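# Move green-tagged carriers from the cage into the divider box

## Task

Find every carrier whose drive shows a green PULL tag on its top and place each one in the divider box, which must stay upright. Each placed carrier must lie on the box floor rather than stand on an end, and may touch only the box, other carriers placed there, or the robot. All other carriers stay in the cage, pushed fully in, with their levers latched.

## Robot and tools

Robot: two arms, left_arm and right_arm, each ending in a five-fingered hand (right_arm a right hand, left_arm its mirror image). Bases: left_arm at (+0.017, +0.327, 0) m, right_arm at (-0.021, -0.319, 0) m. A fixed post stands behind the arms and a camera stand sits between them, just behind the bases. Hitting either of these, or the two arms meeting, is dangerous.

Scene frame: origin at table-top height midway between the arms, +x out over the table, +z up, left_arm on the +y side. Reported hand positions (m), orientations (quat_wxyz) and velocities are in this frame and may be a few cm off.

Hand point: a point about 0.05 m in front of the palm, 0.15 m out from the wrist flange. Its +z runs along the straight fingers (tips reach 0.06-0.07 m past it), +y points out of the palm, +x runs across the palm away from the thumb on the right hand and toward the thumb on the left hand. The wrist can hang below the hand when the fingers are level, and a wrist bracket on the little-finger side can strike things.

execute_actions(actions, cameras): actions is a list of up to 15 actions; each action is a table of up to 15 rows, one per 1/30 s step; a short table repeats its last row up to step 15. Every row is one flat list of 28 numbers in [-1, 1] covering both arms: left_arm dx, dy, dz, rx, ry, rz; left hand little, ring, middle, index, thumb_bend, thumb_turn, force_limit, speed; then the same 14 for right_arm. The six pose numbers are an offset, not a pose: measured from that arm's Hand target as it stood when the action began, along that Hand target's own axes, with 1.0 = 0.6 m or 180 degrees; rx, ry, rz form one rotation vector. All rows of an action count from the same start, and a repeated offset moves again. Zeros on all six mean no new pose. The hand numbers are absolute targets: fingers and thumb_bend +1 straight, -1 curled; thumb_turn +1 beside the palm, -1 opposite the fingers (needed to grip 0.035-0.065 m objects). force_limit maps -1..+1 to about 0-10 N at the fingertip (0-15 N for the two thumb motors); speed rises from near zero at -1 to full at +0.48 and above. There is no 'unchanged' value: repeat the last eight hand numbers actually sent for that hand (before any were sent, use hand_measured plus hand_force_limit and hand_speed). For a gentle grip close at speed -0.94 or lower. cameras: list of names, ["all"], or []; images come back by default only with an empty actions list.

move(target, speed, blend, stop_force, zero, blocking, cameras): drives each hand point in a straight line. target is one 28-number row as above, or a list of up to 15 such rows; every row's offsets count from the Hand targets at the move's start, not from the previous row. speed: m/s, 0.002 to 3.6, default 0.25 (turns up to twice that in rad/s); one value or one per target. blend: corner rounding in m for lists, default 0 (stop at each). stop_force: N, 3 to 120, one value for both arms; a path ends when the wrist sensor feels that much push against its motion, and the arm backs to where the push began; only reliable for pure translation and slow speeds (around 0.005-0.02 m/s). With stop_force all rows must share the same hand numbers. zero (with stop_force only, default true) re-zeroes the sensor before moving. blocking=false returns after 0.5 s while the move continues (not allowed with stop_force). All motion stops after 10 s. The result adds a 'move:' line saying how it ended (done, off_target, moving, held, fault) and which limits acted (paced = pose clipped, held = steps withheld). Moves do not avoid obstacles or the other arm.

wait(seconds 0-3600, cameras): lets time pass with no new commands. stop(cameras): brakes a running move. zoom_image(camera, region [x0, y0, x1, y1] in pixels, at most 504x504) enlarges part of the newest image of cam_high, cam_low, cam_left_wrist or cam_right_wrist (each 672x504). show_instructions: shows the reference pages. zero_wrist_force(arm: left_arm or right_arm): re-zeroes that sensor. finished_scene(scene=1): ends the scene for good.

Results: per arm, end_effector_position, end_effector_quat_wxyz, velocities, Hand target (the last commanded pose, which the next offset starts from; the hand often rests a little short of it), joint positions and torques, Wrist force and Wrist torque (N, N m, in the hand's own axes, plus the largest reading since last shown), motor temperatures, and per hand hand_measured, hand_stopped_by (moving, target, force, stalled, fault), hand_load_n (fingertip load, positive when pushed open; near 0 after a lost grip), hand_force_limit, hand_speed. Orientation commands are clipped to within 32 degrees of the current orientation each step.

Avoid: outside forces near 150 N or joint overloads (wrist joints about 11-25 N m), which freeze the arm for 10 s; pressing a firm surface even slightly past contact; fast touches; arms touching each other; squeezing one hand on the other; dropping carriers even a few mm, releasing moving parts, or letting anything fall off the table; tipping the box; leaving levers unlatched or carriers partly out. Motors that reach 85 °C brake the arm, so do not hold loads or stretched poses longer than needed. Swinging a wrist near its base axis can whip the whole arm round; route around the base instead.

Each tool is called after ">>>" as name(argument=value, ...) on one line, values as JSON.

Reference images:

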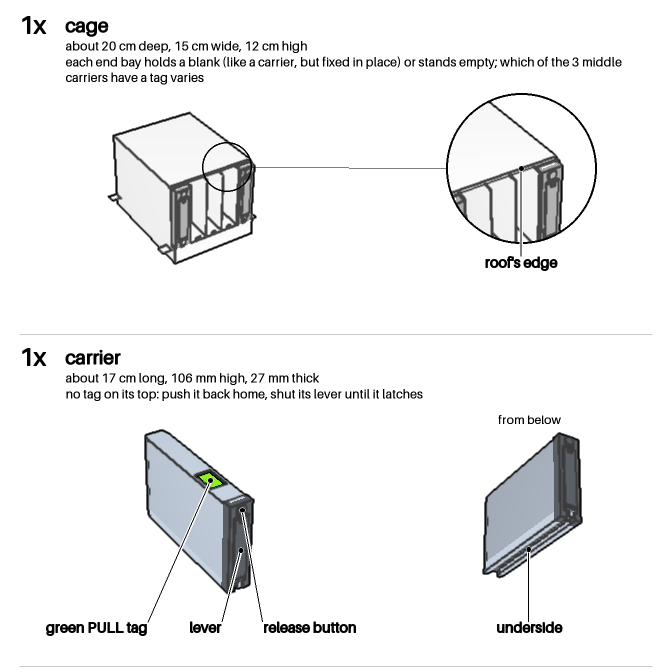

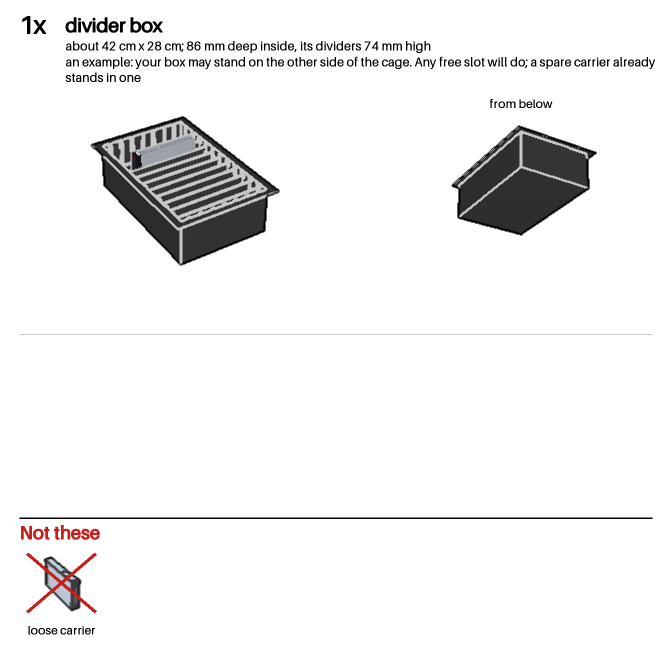

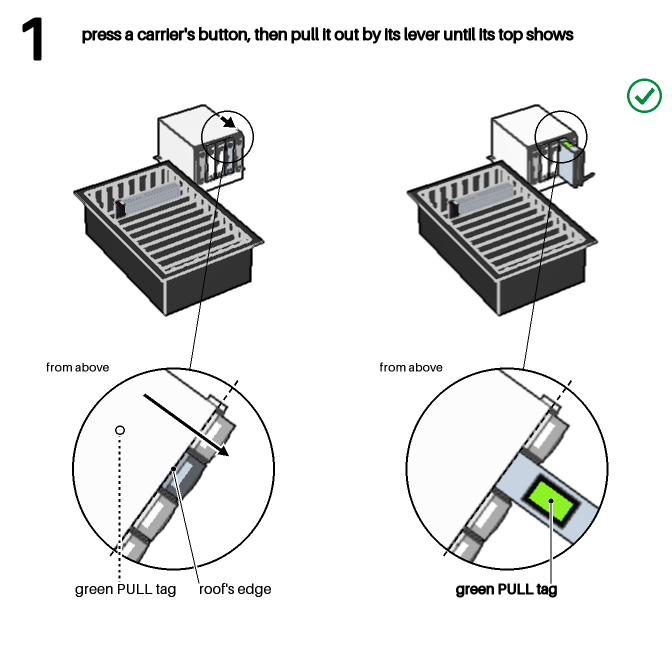

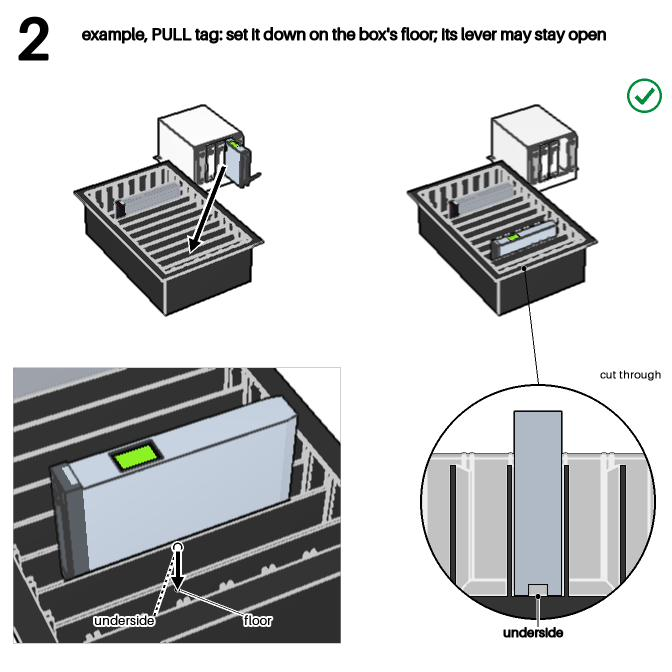

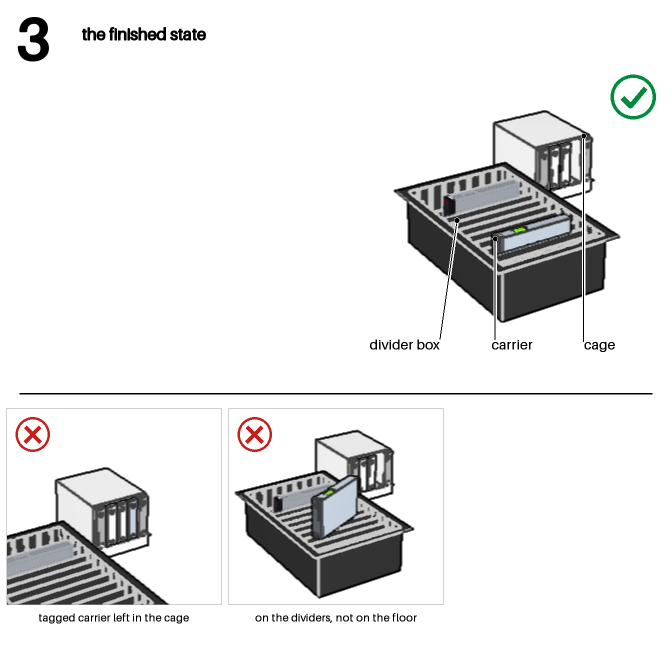

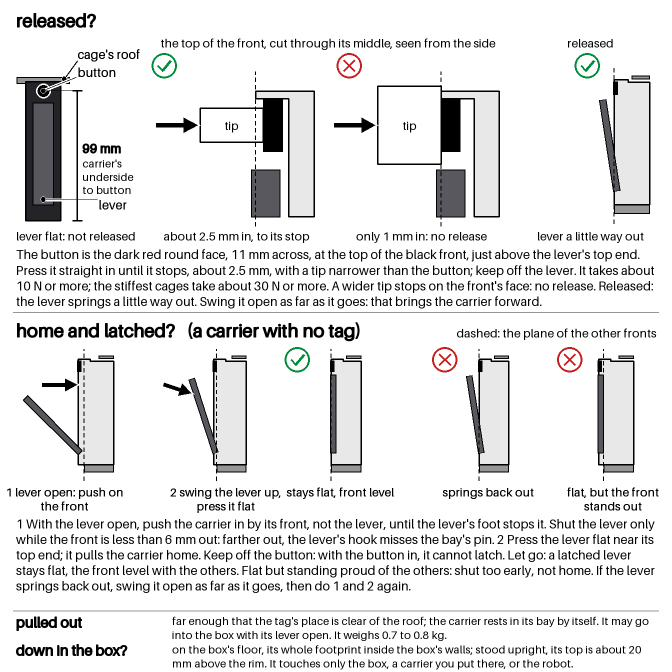

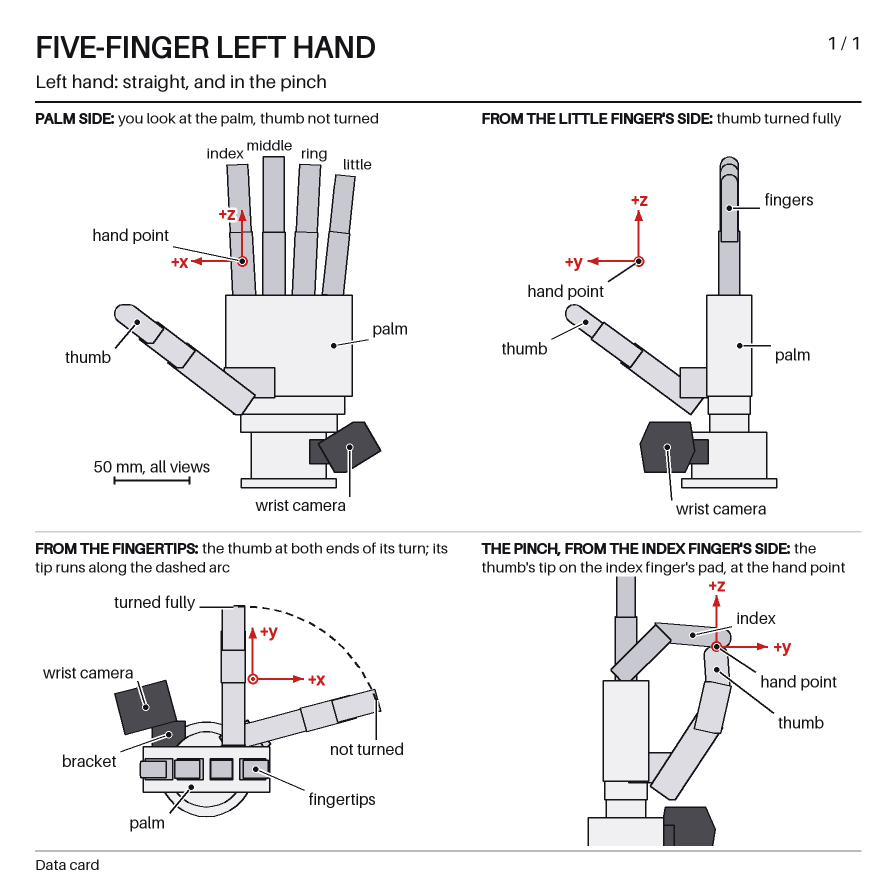

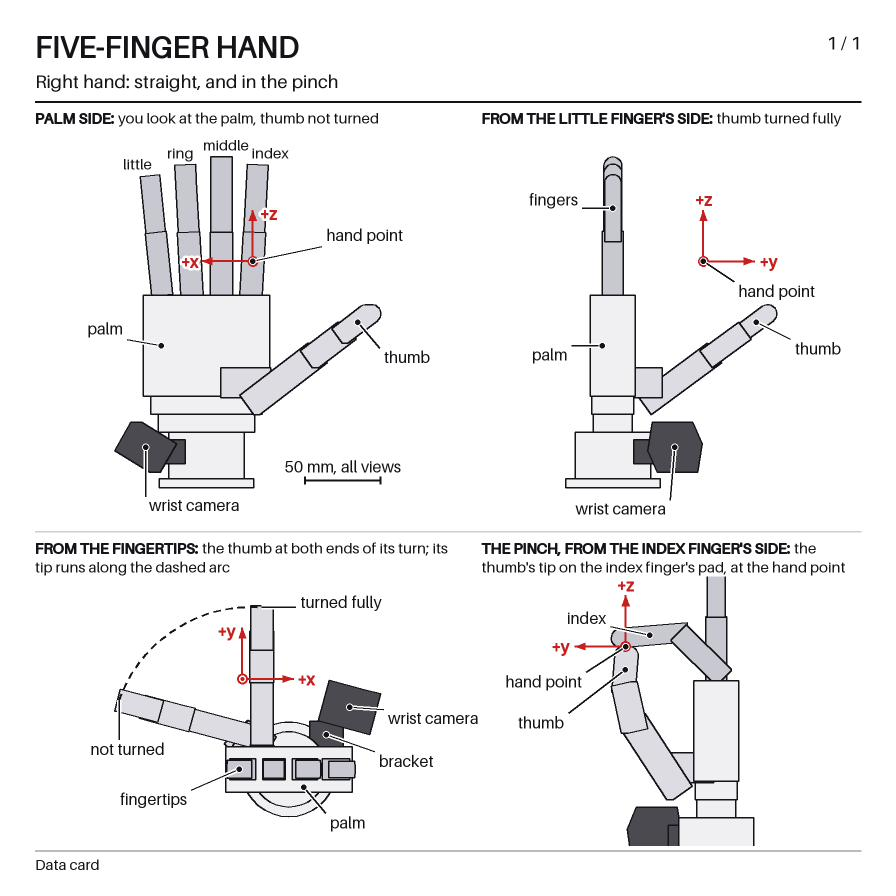

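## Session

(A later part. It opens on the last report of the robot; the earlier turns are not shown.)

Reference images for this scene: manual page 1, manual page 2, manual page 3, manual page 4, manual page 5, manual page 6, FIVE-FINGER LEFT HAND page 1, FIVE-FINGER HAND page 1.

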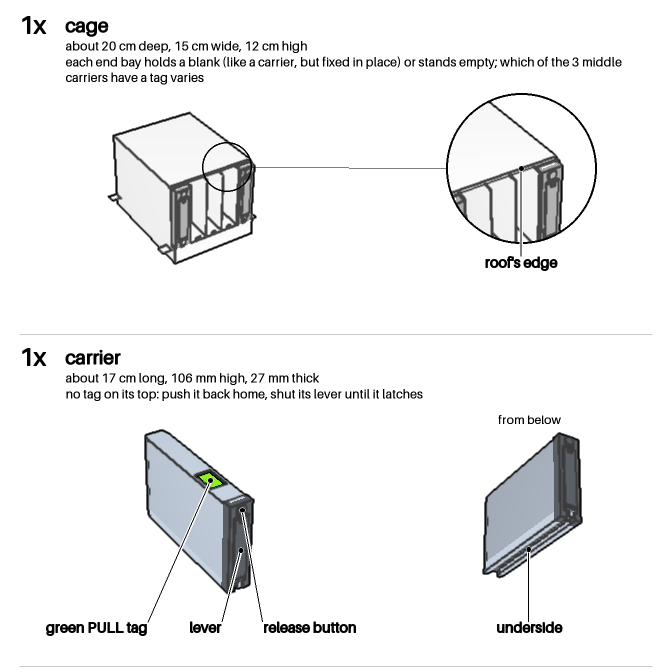

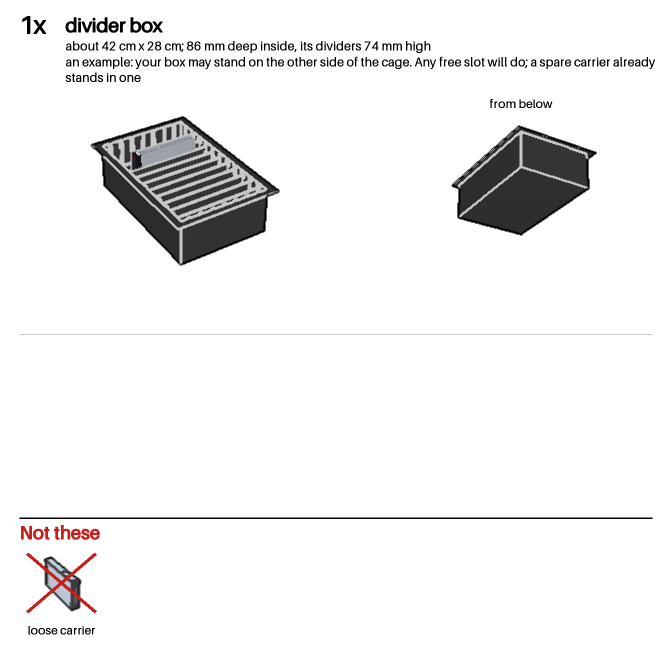

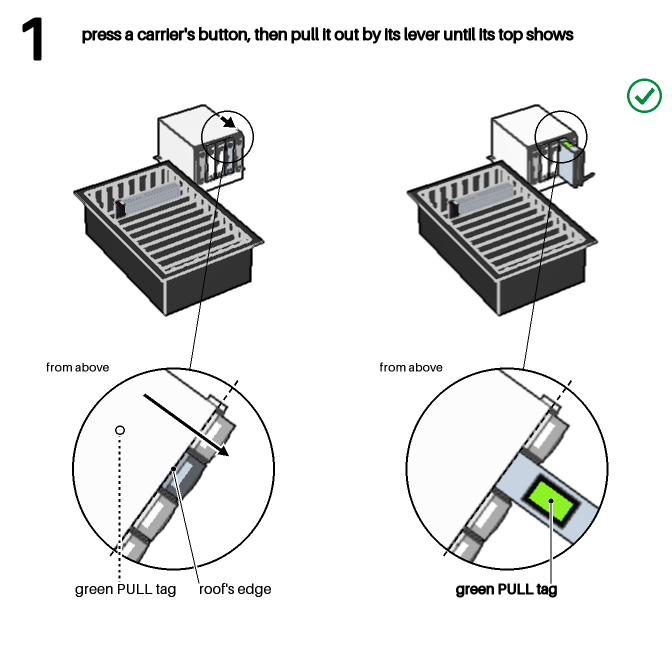

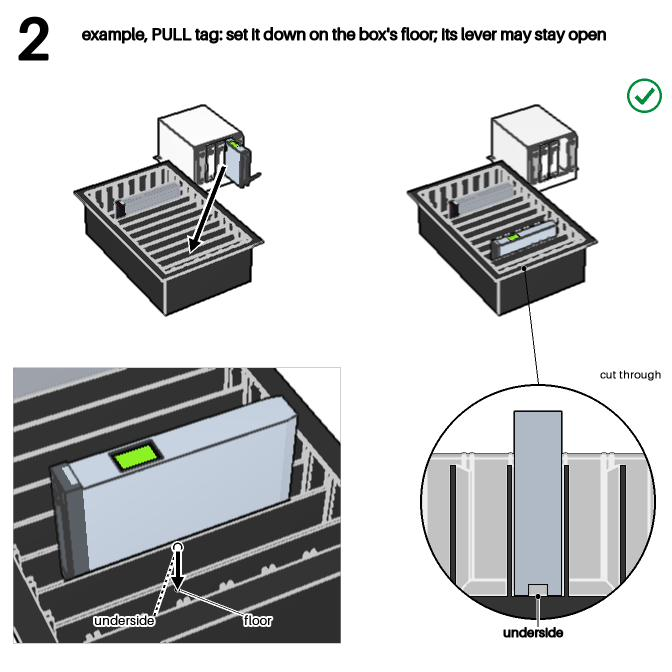

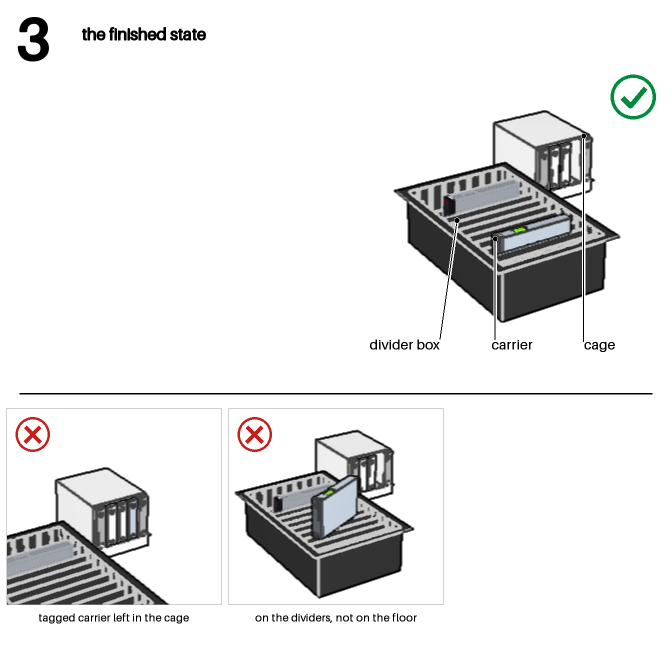

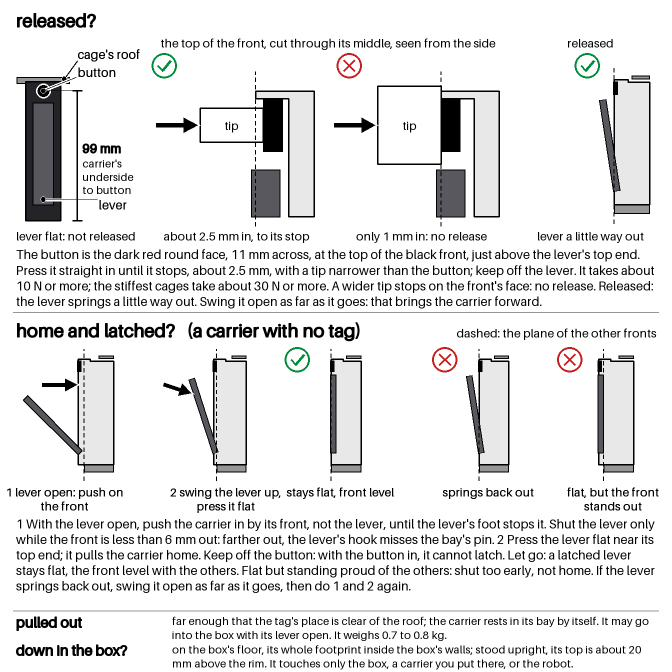

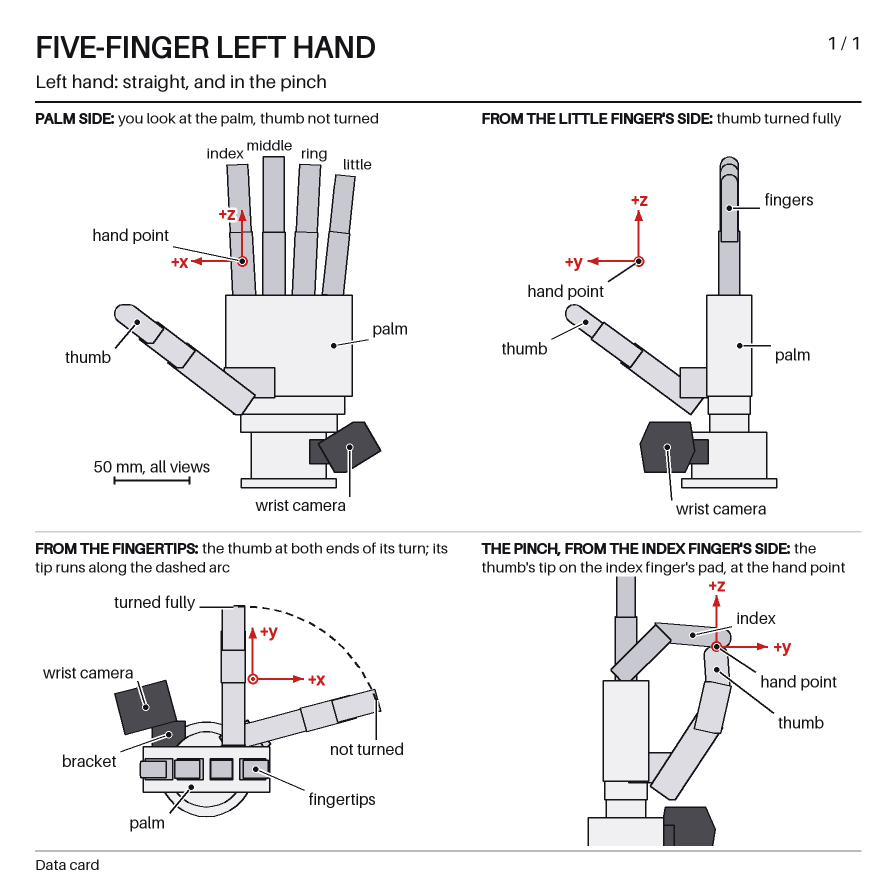

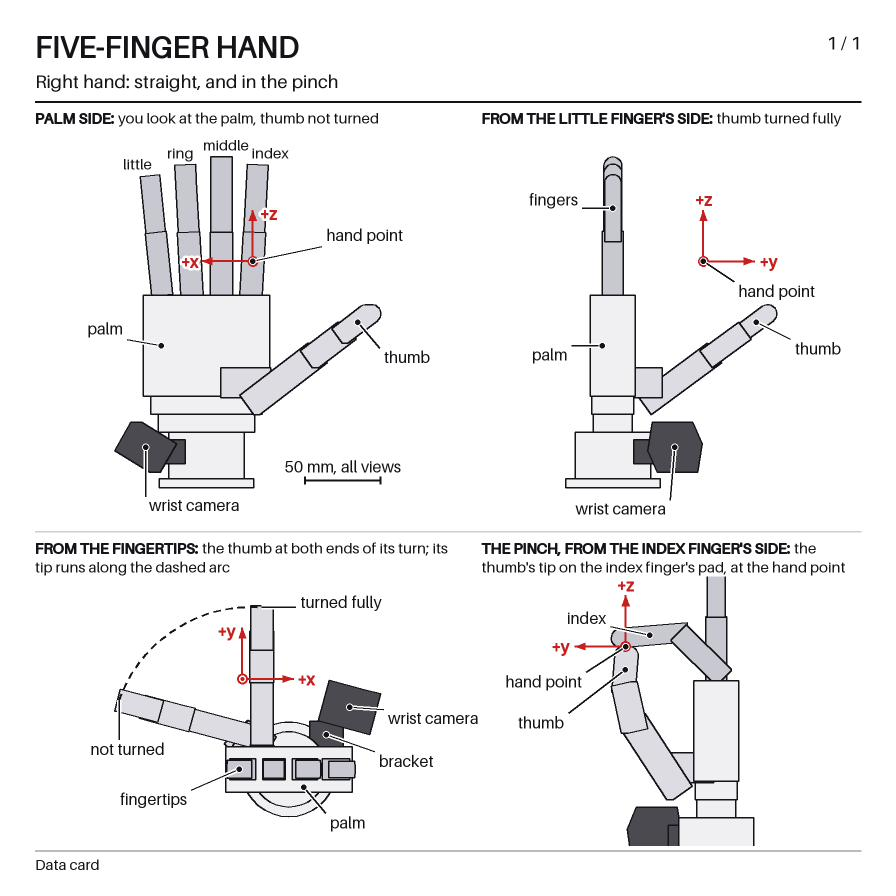

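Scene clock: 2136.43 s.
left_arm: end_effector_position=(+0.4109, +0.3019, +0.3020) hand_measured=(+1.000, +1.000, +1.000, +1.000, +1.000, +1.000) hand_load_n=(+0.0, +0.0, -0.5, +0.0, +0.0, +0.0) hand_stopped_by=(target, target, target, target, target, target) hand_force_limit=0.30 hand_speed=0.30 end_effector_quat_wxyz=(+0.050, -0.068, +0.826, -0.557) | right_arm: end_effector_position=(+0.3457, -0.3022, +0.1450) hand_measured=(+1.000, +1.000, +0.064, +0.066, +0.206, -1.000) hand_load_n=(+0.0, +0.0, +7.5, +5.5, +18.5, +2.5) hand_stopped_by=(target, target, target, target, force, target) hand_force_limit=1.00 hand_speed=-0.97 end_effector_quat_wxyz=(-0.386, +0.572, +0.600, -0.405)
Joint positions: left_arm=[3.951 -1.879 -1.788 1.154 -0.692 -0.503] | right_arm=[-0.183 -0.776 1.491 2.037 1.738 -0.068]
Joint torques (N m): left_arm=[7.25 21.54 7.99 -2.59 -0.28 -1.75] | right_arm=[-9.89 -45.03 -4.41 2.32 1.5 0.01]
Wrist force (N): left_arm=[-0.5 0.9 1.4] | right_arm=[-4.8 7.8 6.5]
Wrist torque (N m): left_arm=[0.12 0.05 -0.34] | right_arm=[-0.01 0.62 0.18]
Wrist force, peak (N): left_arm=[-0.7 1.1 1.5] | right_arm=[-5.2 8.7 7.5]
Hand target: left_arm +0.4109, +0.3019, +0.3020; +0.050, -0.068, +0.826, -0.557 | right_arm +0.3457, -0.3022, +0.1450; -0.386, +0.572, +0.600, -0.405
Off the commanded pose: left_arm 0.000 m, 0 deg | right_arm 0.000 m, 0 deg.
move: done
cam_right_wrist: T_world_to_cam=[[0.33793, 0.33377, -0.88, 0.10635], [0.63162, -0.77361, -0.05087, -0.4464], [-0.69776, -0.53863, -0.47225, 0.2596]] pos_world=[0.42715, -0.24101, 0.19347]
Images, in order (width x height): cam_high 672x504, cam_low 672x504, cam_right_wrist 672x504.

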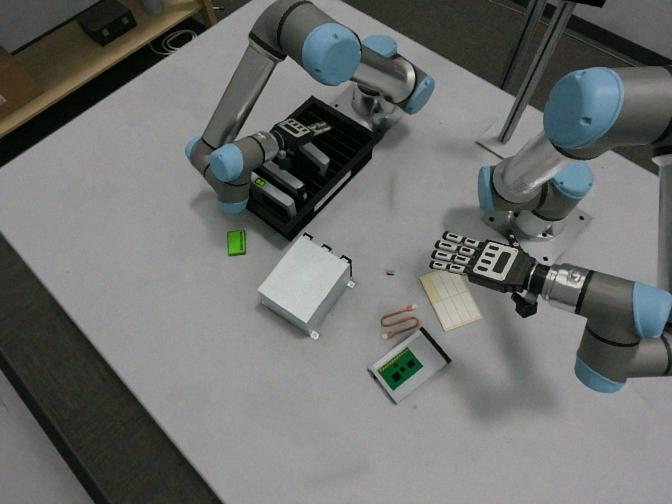

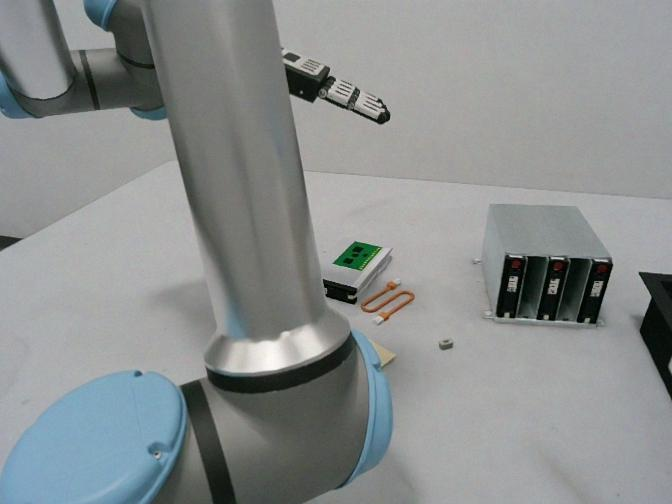

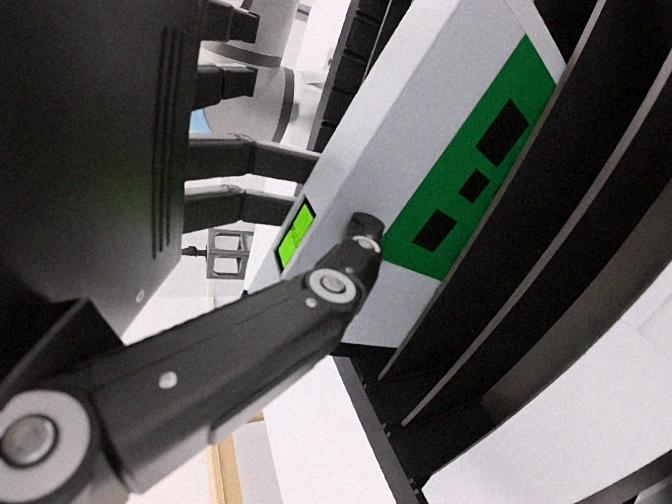

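>>> move(target=[0,0,0,0,0,0,1,1,1,1,1,1,0.3,0.3,0,0.01545,0.00624,0,0,0,1,1,0.06,0.064,0.18,-1,1.0,-0.97], speed=0.015, stop_force=4, cameras=["cam_high", "cam_right_wrist"])

>>> zoom_image(camera="cam_high", region=[230, 90, 390, 245])

Scene clock: 2139.23 s.
left_arm: end_effector_position=(+0.4109, +0.3019, +0.3020) hand_measured=(+1.000, +1.000, +1.000, +1.000, +1.000, +1.000) hand_load_n=(+0.0, +0.0, +0.0, +0.0, +0.0, -0.5) hand_stopped_by=(target, target, target, target, target, target) hand_force_limit=0.30 hand_speed=0.30 end_effector_quat_wxyz=(+0.050, -0.068, +0.826, -0.557) | right_arm: end_effector_position=(+0.3457, -0.3022, +0.1373) hand_measured=(+1.000, +1.000, +0.064, +0.066, +0.206, -1.000) hand_load_n=(+0.0, +0.0, +6.0, +5.0, +19.5, +3.0) hand_stopped_by=(target, target, target, target, force, target) hand_force_limit=1.00 hand_speed=-0.97 end_effector_quat_wxyz=(-0.386, +0.572, +0.600, -0.405)
Joint positions: left_arm=[3.951 -1.879 -1.788 1.154 -0.692 -0.503] | right_arm=[-0.183 -0.764 1.493 2.023 1.738 -0.068]
Joint torques (N m): left_arm=[7.8 21.47 8.05 -2.66 -0.3 -1.76] | right_arm=[-8.53 -60.4 -17.19 6.39 1.16 0.05]
Wrist force (N): left_arm=[-0.6 1.0 1.6] | right_arm=[-2.3 14.4 5.0]
Wrist torque (N m): left_arm=[0.12 0.09 -0.36] | right_arm=[0.17 0.66 0.26]
Wrist force, peak (N): left_arm=[-0.6 1.0 1.6] | right_arm=[-2.3 14.6 4.9]
Hand target: left_arm +0.4109, +0.3019, +0.3020; +0.050, -0.068, +0.826, -0.557 | right_arm +0.3457, -0.3022, +0.1373; -0.386, +0.572, +0.600, -0.405 (not the last commanded pose)
Off the commanded pose: left_arm 0.000 m, 0 deg | right_arm 0.002 m, 0 deg.
move: contact (right_arm)
cam_right_wrist: T_world_to_cam=[[0.33791, 0.33375, -0.88001, 0.09958], [0.63157, -0.77365, -0.0509, -0.44677], [-0.69781, -0.53859, -0.47221, 0.25599]] pos_world=[0.42715, -0.24101, 0.18577]

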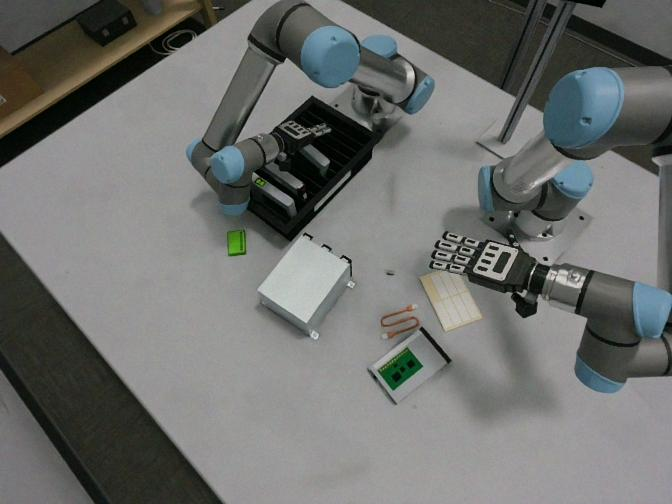

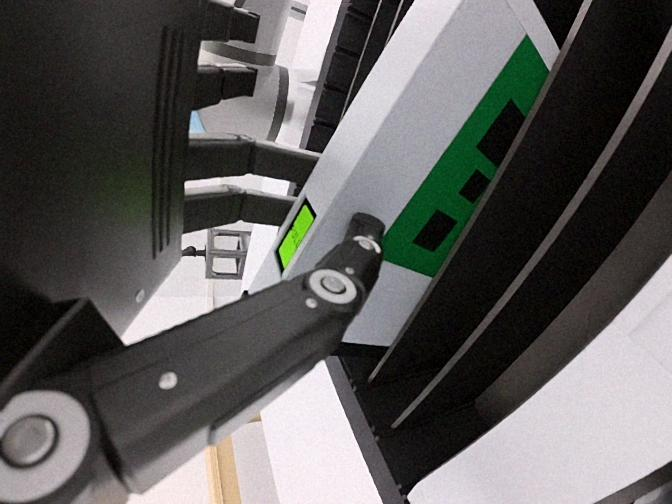

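Scaled by 3.150 from the camera's image (finer frame: 960x720).

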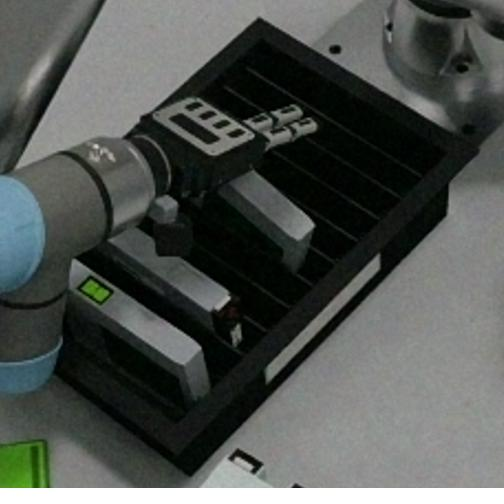

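>>> zoom_image(camera="cam_right_wrist", region=[320, 80, 672, 504])

Scaled by 1.189 from the camera's image (finer frame: 960x720).

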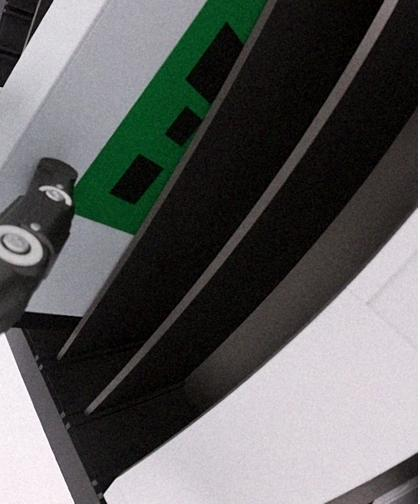

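>>> move(target=[0,0,0,0,0,0,1,1,1,1,1,1,0.3,0.3,0,0.0006243,-0.001545,0,0,0,1,1,0.06,0.064,0.18,-1,1.0,-0.97], speed=0.01)

Scene clock: 2145.97 s.
left_arm: end_effector_position=(+0.4109, +0.3019, +0.3020) hand_measured=(+1.000, +1.000, +1.000, +1.000, +1.000, +1.000) hand_load_n=(+0.0, +0.0, +0.0, +0.0, +0.0, +0.0) hand_stopped_by=(target, target, target, target, target, target) hand_force_limit=0.30 hand_speed=0.30 end_effector_quat_wxyz=(+0.050, -0.068, +0.826, -0.557) | right_arm: end_effector_position=(+0.3467, -0.3021, +0.1373) hand_measured=(+1.000, +1.000, +0.064, +0.066, +0.206, -1.000) hand_load_n=(+0.0, +0.0, +7.5, +5.5, +18.5, +2.0) hand_stopped_by=(target, target, target, target, force, target) hand_force_limit=1.00 hand_speed=-0.97 end_effector_quat_wxyz=(-0.386, +0.572, +0.600, -0.405)
Joint positions: left_arm=[3.951 -1.879 -1.788 1.154 -0.692 -0.503] | right_arm=[-0.182 -0.762 1.489 2.025 1.737 -0.068]
Joint torques (N m): left_arm=[6.99 22.03 8.14 -2.55 -0.28 -1.82] | right_arm=[6.84 -45.72 -18.96 5.36 -1.16 1.32]
Wrist force (N): left_arm=[-0.6 0.9 1.3] | right_arm=[-4.6 7.6 7.5]
Wrist torque (N m): left_arm=[0.13 0.08 -0.35] | right_arm=[-0.09 0.62 0.15]
Wrist force, peak (N): left_arm=[-0.7 0.9 1.6] | right_arm=[-2.0 14.8 5.0]
Hand target: left_arm +0.4109, +0.3019, +0.3020; +0.050, -0.068, +0.826, -0.557 | right_arm +0.3467, -0.3021, +0.1373; -0.386, +0.572, +0.600, -0.405
Off the commanded pose: left_arm 0.000 m, 0 deg | right_arm 0.000 m, 0 deg.
move: done

>>> move(target=[0,0,0,0,0,0,1,1,1,1,1,1,0.3,0.3,0,0.01545,0.00624,0,0,0,1,1,0.06,0.064,0.18,-1,1.0,-0.97], speed=0.012, stop_force=5)

Scene clock: 2148.30 s.
left_arm: end_effector_position=(+0.4109, +0.3019, +0.3020) hand_measured=(+1.000, +1.000, +1.000, +1.000, +1.000, +1.000) hand_load_n=(+0.0, +0.0, -0.5, +0.0, +0.0, -0.5) hand_stopped_by=(target, target, target, target, target, target) hand_force_limit=0.30 hand_speed=0.30 end_effector_quat_wxyz=(+0.050, -0.068, +0.826, -0.557) | right_arm: end_effector_position=(+0.3467, -0.3021, +0.1273) hand_measured=(+1.000, +1.000, +0.064, +0.066, +0.206, -1.000) hand_load_n=(+0.0, +0.0, +7.0, +5.5, +18.5, +2.5) hand_stopped_by=(target, target, target, target, force, target) hand_force_limit=1.00 hand_speed=-0.97 end_effector_quat_wxyz=(-0.386, +0.572, +0.600, -0.405)
Joint positions: left_arm=[3.951 -1.879 -1.788 1.154 -0.692 -0.503] | right_arm=[-0.182 -0.746 1.491 2.007 1.737 -0.068]
Joint torques (N m): left_arm=[6.87 21.74 8.46 -2.58 -0.28 -1.81] | right_arm=[7.13 -46.26 -3.77 2.3 -0.93 0.97]
Wrist force (N): left_arm=[-0.8 0.7 1.2] | right_arm=[-5.3 7.2 6.7]
Wrist torque (N m): left_arm=[0.10 0.10 -0.36] | right_arm=[-0.11 0.70 0.13]
Wrist force, peak (N): left_arm=[-0.9 1.0 1.6] | right_arm=[-5.8 7.5 7.5]
Hand target: left_arm +0.4109, +0.3019, +0.3020; +0.050, -0.068, +0.826, -0.557 | right_arm +0.3467, -0.3021, +0.1273; -0.386, +0.572, +0.600, -0.405
Off the commanded pose: left_arm 0.000 m, 0 deg | right_arm 0.000 m, 0 deg.
move: done

Inside the slot freely. Continue.

>>> move(target=[0,0,0,0,0,0,1,1,1,1,1,1,0.3,0.3,0,0.0124,0.005,0,0,0,1,1,0.06,0.064,0.18,-1,1.0,-0.97], speed=0.012, stop_force=5, cameras=["cam_high", "cam_right_wrist"])

>>> zoom_image(camera="cam_high", region=[230, 90, 390, 245])

Scene clock: 2150.80 s.
left_arm: end_effector_position=(+0.4109, +0.3019, +0.3020) hand_measured=(+1.000, +1.000, +1.000, +1.000, +1.000, +1.000) hand_load_n=(+0.0, +0.0, +0.0, +0.0, +0.0, -0.5) hand_stopped_by=(target, target, target, target, target, target) hand_force_limit=0.30 hand_speed=0.30 end_effector_quat_wxyz=(+0.050, -0.068, +0.826, -0.557) | right_arm: end_effector_position=(+0.3466, -0.3021, +0.1224) hand_measured=(+1.000, +1.000, +0.064, +0.066, +0.206, -1.000) hand_load_n=(+0.0, +0.0, +7.0, +5.5, +18.5, +3.0) hand_stopped_by=(target, target, target, target, force, target) hand_force_limit=1.00 hand_speed=-0.97 end_effector_quat_wxyz=(-0.386, +0.572, +0.600, -0.405)
Joint positions: left_arm=[3.951 -1.879 -1.788 1.154 -0.692 -0.503] | right_arm=[-0.182 -0.738 1.491 1.999 1.737 -0.068]
Joint torques (N m): left_arm=[7.08 21.77 8.18 -2.59 -0.37 -1.9] | right_arm=[5.86 -59.65 -13.13 5.14 -0.69 0.6]
Wrist force (N): left_arm=[-0.8 0.9 1.3] | right_arm=[-5.4 8.1 5.7]
Wrist torque (N m): left_arm=[0.11 0.11 -0.36] | right_arm=[0.09 0.64 0.14]
Wrist force, peak (N): left_arm=[-0.4 1.0 1.6] | right_arm=[-5.3 8.4 5.8]
Hand target: left_arm +0.4109, +0.3019, +0.3020; +0.050, -0.068, +0.826, -0.557 | right_arm +0.3467, -0.3021, +0.1224; -0.386, +0.572, +0.600, -0.405 (not the last commanded pose)
Off the commanded pose: left_arm 0.000 m, 0 deg | right_arm 0.003 m, 0 deg.
move: contact (right_arm)
cam_right_wrist: T_world_to_cam=[[0.33786, 0.33382, -0.88001, 0.08614], [0.6316, -0.77362, -0.05098, -0.44808], [-0.69781, -0.53859, -0.47221, 0.2497]] pos_world=[0.42815, -0.24091, 0.17087]

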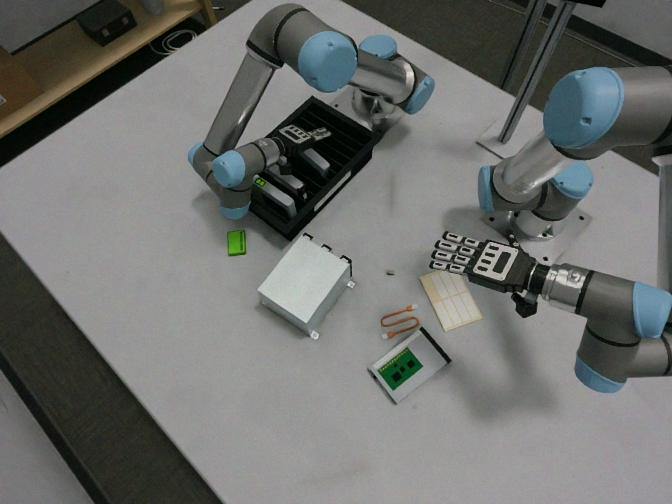

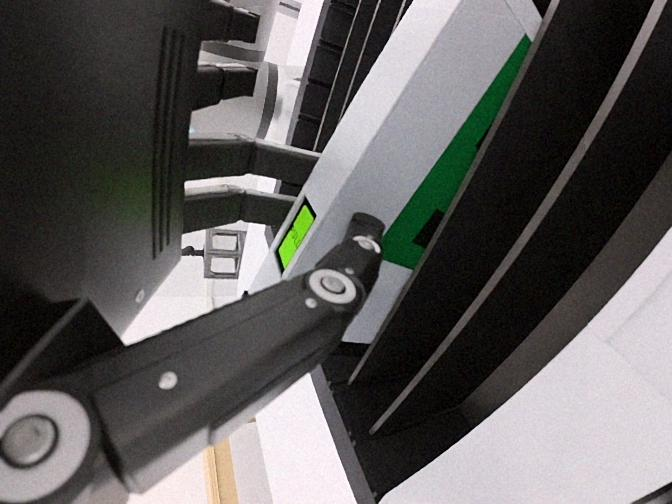

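Scaled by 3.150 from the camera's image (finer frame: 960x720).

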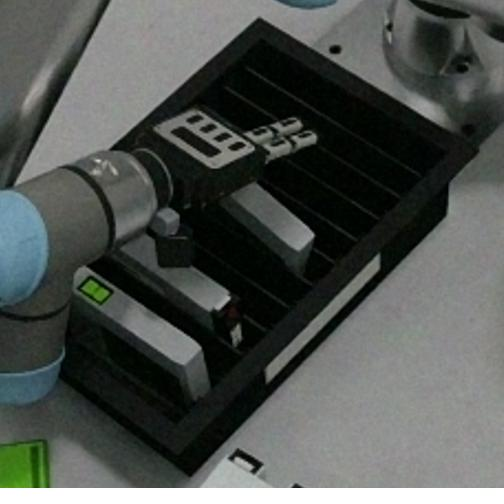

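>>> move(target=[0,0,0,0,0,0,1,1,1,1,1,1,0.3,0.3,-0.005,0.004635,0.001873,0,0,0,1,1,0.06,0.064,0.18,-1,1.0,-0.97], speed=0.01)

Scene clock: 2159.60 s.
left_arm: end_effector_position=(+0.4109, +0.3019, +0.3020) hand_measured=(+1.000, +1.000, +1.000, +1.000, +1.000, +1.000) hand_load_n=(+0.0, +0.0, +0.0, +0.0, +0.0, +0.0) hand_stopped_by=(target, target, target, target, target, target) hand_force_limit=0.30 hand_speed=0.30 end_effector_quat_wxyz=(+0.050, -0.068, +0.826, -0.557) | right_arm: end_effector_position=(+0.3468, -0.3050, +0.1195) hand_measured=(+1.000, +1.000, +0.064, +0.066, +0.206, -1.000) hand_load_n=(+0.0, +0.0, +6.5, +5.5, +17.0, +2.5) hand_stopped_by=(target, target, target, target, force, target) hand_force_limit=1.00 hand_speed=-0.97 end_effector_quat_wxyz=(-0.386, +0.572, +0.600, -0.405)
Joint positions: left_arm=[3.951 -1.879 -1.788 1.154 -0.692 -0.503] | right_arm=[-0.187 -0.734 1.492 1.993 1.742 -0.07]
Joint torques (N m): left_arm=[6.45 21.31 8.48 -2.54 -0.21 -1.89] | right_arm=[-9.13 -41.93 -0.26 0.46 1.23 -1.56]
Wrist force (N): left_arm=[-0.7 0.6 1.4] | right_arm=[-6.5 1.5 -4.9]
Wrist torque (N m): left_arm=[0.08 0.09 -0.35] | right_arm=[-0.11 0.94 -0.04]
Wrist force, peak (N): left_arm=[-0.7 0.8 1.6] | right_arm=[-5.4 8.2 6.0]
Hand target: left_arm +0.4109, +0.3019, +0.3020; +0.050, -0.068, +0.826, -0.557 | right_arm +0.3468, -0.3051, +0.1194; -0.386, +0.572, +0.600, -0.405
Off the commanded pose: left_arm 0.000 m, 0 deg | right_arm 0.000 m, 0 deg.
move: done

>>> move(target=[0,0,0,0,0,0,1,1,1,1,1,1,0.3,0.3,0,0.000624,-0.001545,0,0,0,1,1,0.06,0.064,0.18,-1,1.0,-0.97], speed=0.01, cameras=["cam_right_wrist"])

>>> zoom_image(camera="cam_right_wrist", region=[200, 0, 672, 504])

Scene clock: 2161.77 s.
left_arm: end_effector_position=(+0.4109, +0.3019, +0.3020) hand_measured=(+1.000, +1.000, +1.000, +1.000, +1.000, +1.000) hand_load_n=(+0.0, -0.5, -0.5, +0.0, +0.0, +0.0) hand_stopped_by=(target, target, target, target, target, target) hand_force_limit=0.30 hand_speed=0.30 end_effector_quat_wxyz=(+0.050, -0.068, +0.826, -0.557) | right_arm: end_effector_position=(+0.3478, -0.3051, +0.1194) hand_measured=(+1.000, +1.000, +0.064, +0.066, +0.206, -1.000) hand_load_n=(-0.5, +0.0, +8.5, +6.5, +16.5, +2.0) hand_stopped_by=(target, target, target, target, force, target) hand_force_limit=1.00 hand_speed=-0.97 end_effector_quat_wxyz=(-0.386, +0.572, +0.600, -0.405)
Joint positions: left_arm=[3.951 -1.879 -1.788 1.154 -0.692 -0.503] | right_arm=[-0.187 -0.732 1.489 1.995 1.742 -0.07]
Joint torques (N m): left_arm=[6.75 21.63 7.69 -2.49 -0.24 -1.92] | right_arm=[7.41 -43.82 -17.73 3.64 -1.9 1.12]
Wrist force (N): left_arm=[-0.6 0.8 1.3] | right_arm=[-7.6 0.4 5.6]
Wrist torque (N m): left_arm=[0.11 0.07 -0.35] | right_arm=[-0.28 0.72 -0.09]
Wrist force, peak (N): left_arm=[-0.6 1.0 1.6] | right_arm=[-8.3 0.3 5.0]
Hand target: left_arm +0.4109, +0.3019, +0.3020; +0.050, -0.068, +0.826, -0.557 | right_arm +0.3478, -0.3051, +0.1194; -0.386, +0.572, +0.600, -0.405
Off the commanded pose: left_arm 0.000 m, 0 deg | right_arm 0.000 m, 0 deg.
move: done
cam_right_wrist: T_world_to_cam=[[0.33786, 0.33382, -0.88001, 0.08409], [0.6316, -0.77362, -0.05098, -0.45131], [-0.69781, -0.53859, -0.47221, 0.24751]] pos_world=[0.42935, -0.24391, 0.16787]

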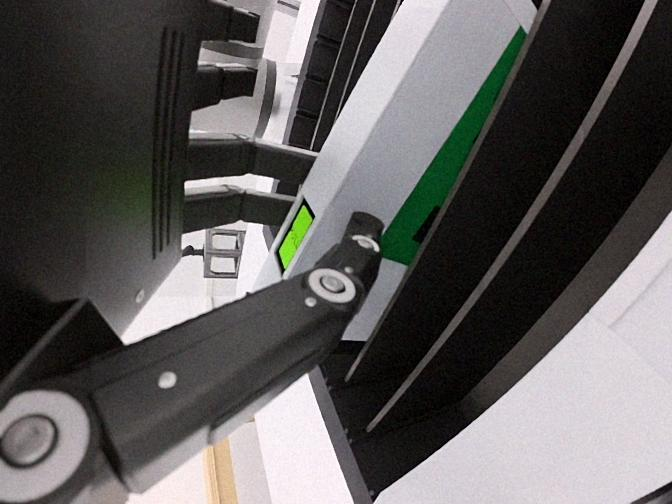

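Scaled by 1.000.

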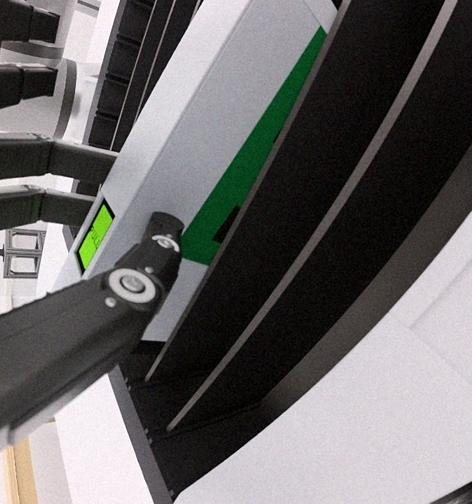

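>>> move(target=[0,0,0,0,0,0,1,1,1,1,1,1,0.3,0.3,-0.005,0.004635,0.001873,0,0,0,1,1,0.06,0.064,0.18,-1,1.0,-0.97], speed=0.01)

Scene clock: 2163.37 s.
left_arm: end_effector_position=(+0.4109, +0.3019, +0.3020) hand_measured=(+1.000, +1.000, +1.000, +1.000, +1.000, +1.000) hand_load_n=(+0.0, +0.0, +0.0, +0.0, +0.0, +0.0) hand_stopped_by=(target, target, target, target, target, target) hand_force_limit=0.30 hand_speed=0.30 end_effector_quat_wxyz=(+0.050, -0.068, +0.826, -0.557) | right_arm: end_effector_position=(+0.3479, -0.3080, +0.1165) hand_measured=(+1.000, +1.000, +0.064, +0.066, +0.206, -1.000) hand_load_n=(+0.0, +0.0, +9.0, +7.0, +14.5, +2.5) hand_stopped_by=(target, target, target, target, force, target) hand_force_limit=1.00 hand_speed=-0.97 end_effector_quat_wxyz=(-0.386, +0.572, +0.600, -0.405)
Joint positions: left_arm=[3.951 -1.879 -1.788 1.154 -0.692 -0.503] | right_arm=[-0.192 -0.727 1.489 1.99 1.747 -0.072]
Joint torques (N m): left_arm=[6.85 22.13 8.32 -2.5 -0.22 -1.92] | right_arm=[-9.15 -42.14 -2.81 0.25 0.59 -1.66]
Wrist force (N): left_arm=[-0.8 0.9 1.4] | right_arm=[-9.2 -0.8 3.3]
Wrist torque (N m): left_arm=[0.12 0.10 -0.36] | right_arm=[-0.28 0.84 -0.15]
Wrist force, peak (N): left_arm=[-0.4 1.1 1.5] | right_arm=[-9.8 -1.4 3.3]
Hand target: left_arm +0.4109, +0.3019, +0.3020; +0.050, -0.068, +0.826, -0.557 | right_arm +0.3479, -0.3081, +0.1164; -0.386, +0.572, +0.600, -0.405
Off the commanded pose: left_arm 0.000 m, 0 deg | right_arm 0.000 m, 0 deg.
move: done

>>> move(target=[0,0,0,0,0,0,1,1,1,1,1,1,0.3,0.3,-0.0075,0.004635,0.001873,0,0,0,1,1,0.06,0.064,0.18,-1,1.0,-0.97], speed=0.01, cameras=["cam_high", "cam_right_wrist"])

>>> zoom_image(camera="cam_high", region=[230, 90, 390, 245])

Scene clock: 2165.53 s.
left_arm: end_effector_position=(+0.4109, +0.3019, +0.3020) hand_measured=(+1.000, +1.000, +1.000, +1.000, +1.000, +1.000) hand_load_n=(+0.0, +0.0, +0.0, +0.0, +0.0, -0.5) hand_stopped_by=(target, target, target, target, target, target) hand_force_limit=0.30 hand_speed=0.30 end_effector_quat_wxyz=(+0.050, -0.068, +0.826, -0.557) | right_arm: end_effector_position=(+0.3481, -0.3125, +0.1135) hand_measured=(+1.000, +1.000, +0.064, +0.066, +0.206, -1.000) hand_load_n=(+0.0, +0.0, +8.5, +6.5, +15.5, +2.5) hand_stopped_by=(target, target, target, target, force, target) hand_force_limit=1.00 hand_speed=-0.97 end_effector_quat_wxyz=(-0.386, +0.572, +0.600, -0.405)
Joint positions: left_arm=[3.951 -1.879 -1.788 1.154 -0.692 -0.503] | right_arm=[-0.2 -0.722 1.49 1.984 1.754 -0.075]
Joint torques (N m): left_arm=[6.95 21.55 8.57 -2.46 -0.22 -1.9] | right_arm=[-10.61 -44.85 -3.1 1.6 1.58 -1.41]
Wrist force (N): left_arm=[-0.6 1.0 1.3] | right_arm=[-5.1 4.5 5.6]
Wrist torque (N m): left_arm=[0.14 0.07 -0.35] | right_arm=[-0.04 0.67 -0.01]
Wrist force, peak (N): left_arm=[-0.7 1.0 1.6] | right_arm=[-9.5 -0.7 3.6]
Hand target: left_arm +0.4109, +0.3019, +0.3020; +0.050, -0.068, +0.826, -0.557 | right_arm +0.3481, -0.3126, +0.1134; -0.386, +0.572, +0.600, -0.405
Off the commanded pose: left_arm 0.000 m, 0 deg | right_arm 0.000 m, 0 deg.
move: done
cam_right_wrist: T_world_to_cam=[[0.33786, 0.33382, -0.88001, 0.08127], [0.6316, -0.77362, -0.05098, -0.45752], [-0.69781, -0.53859, -0.47221, 0.24095]] pos_world=[0.42965, -0.25131, 0.16197]

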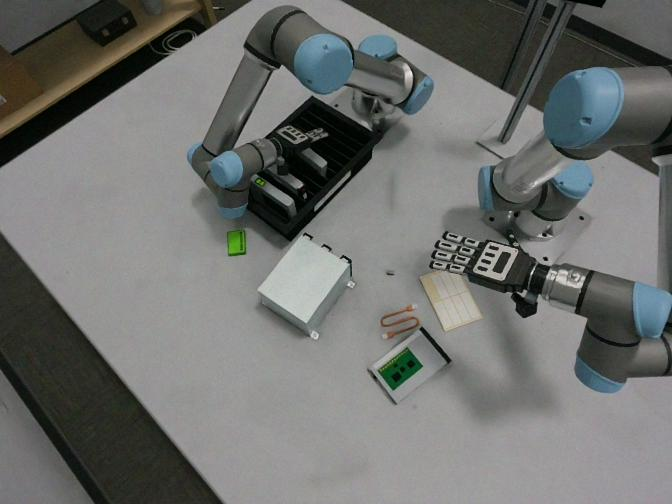

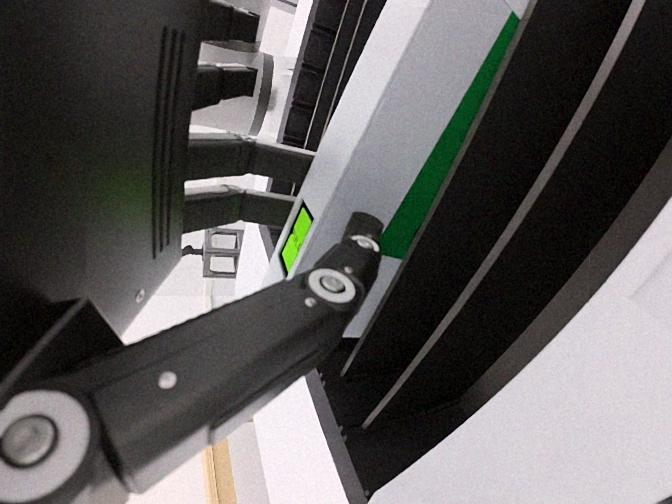

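Scaled by 3.150 from the camera's image (finer frame: 960x720).

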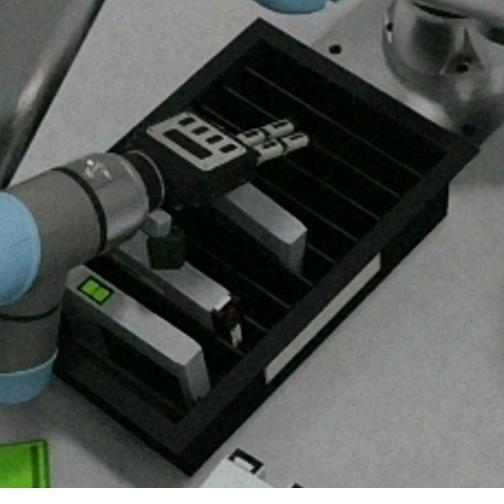

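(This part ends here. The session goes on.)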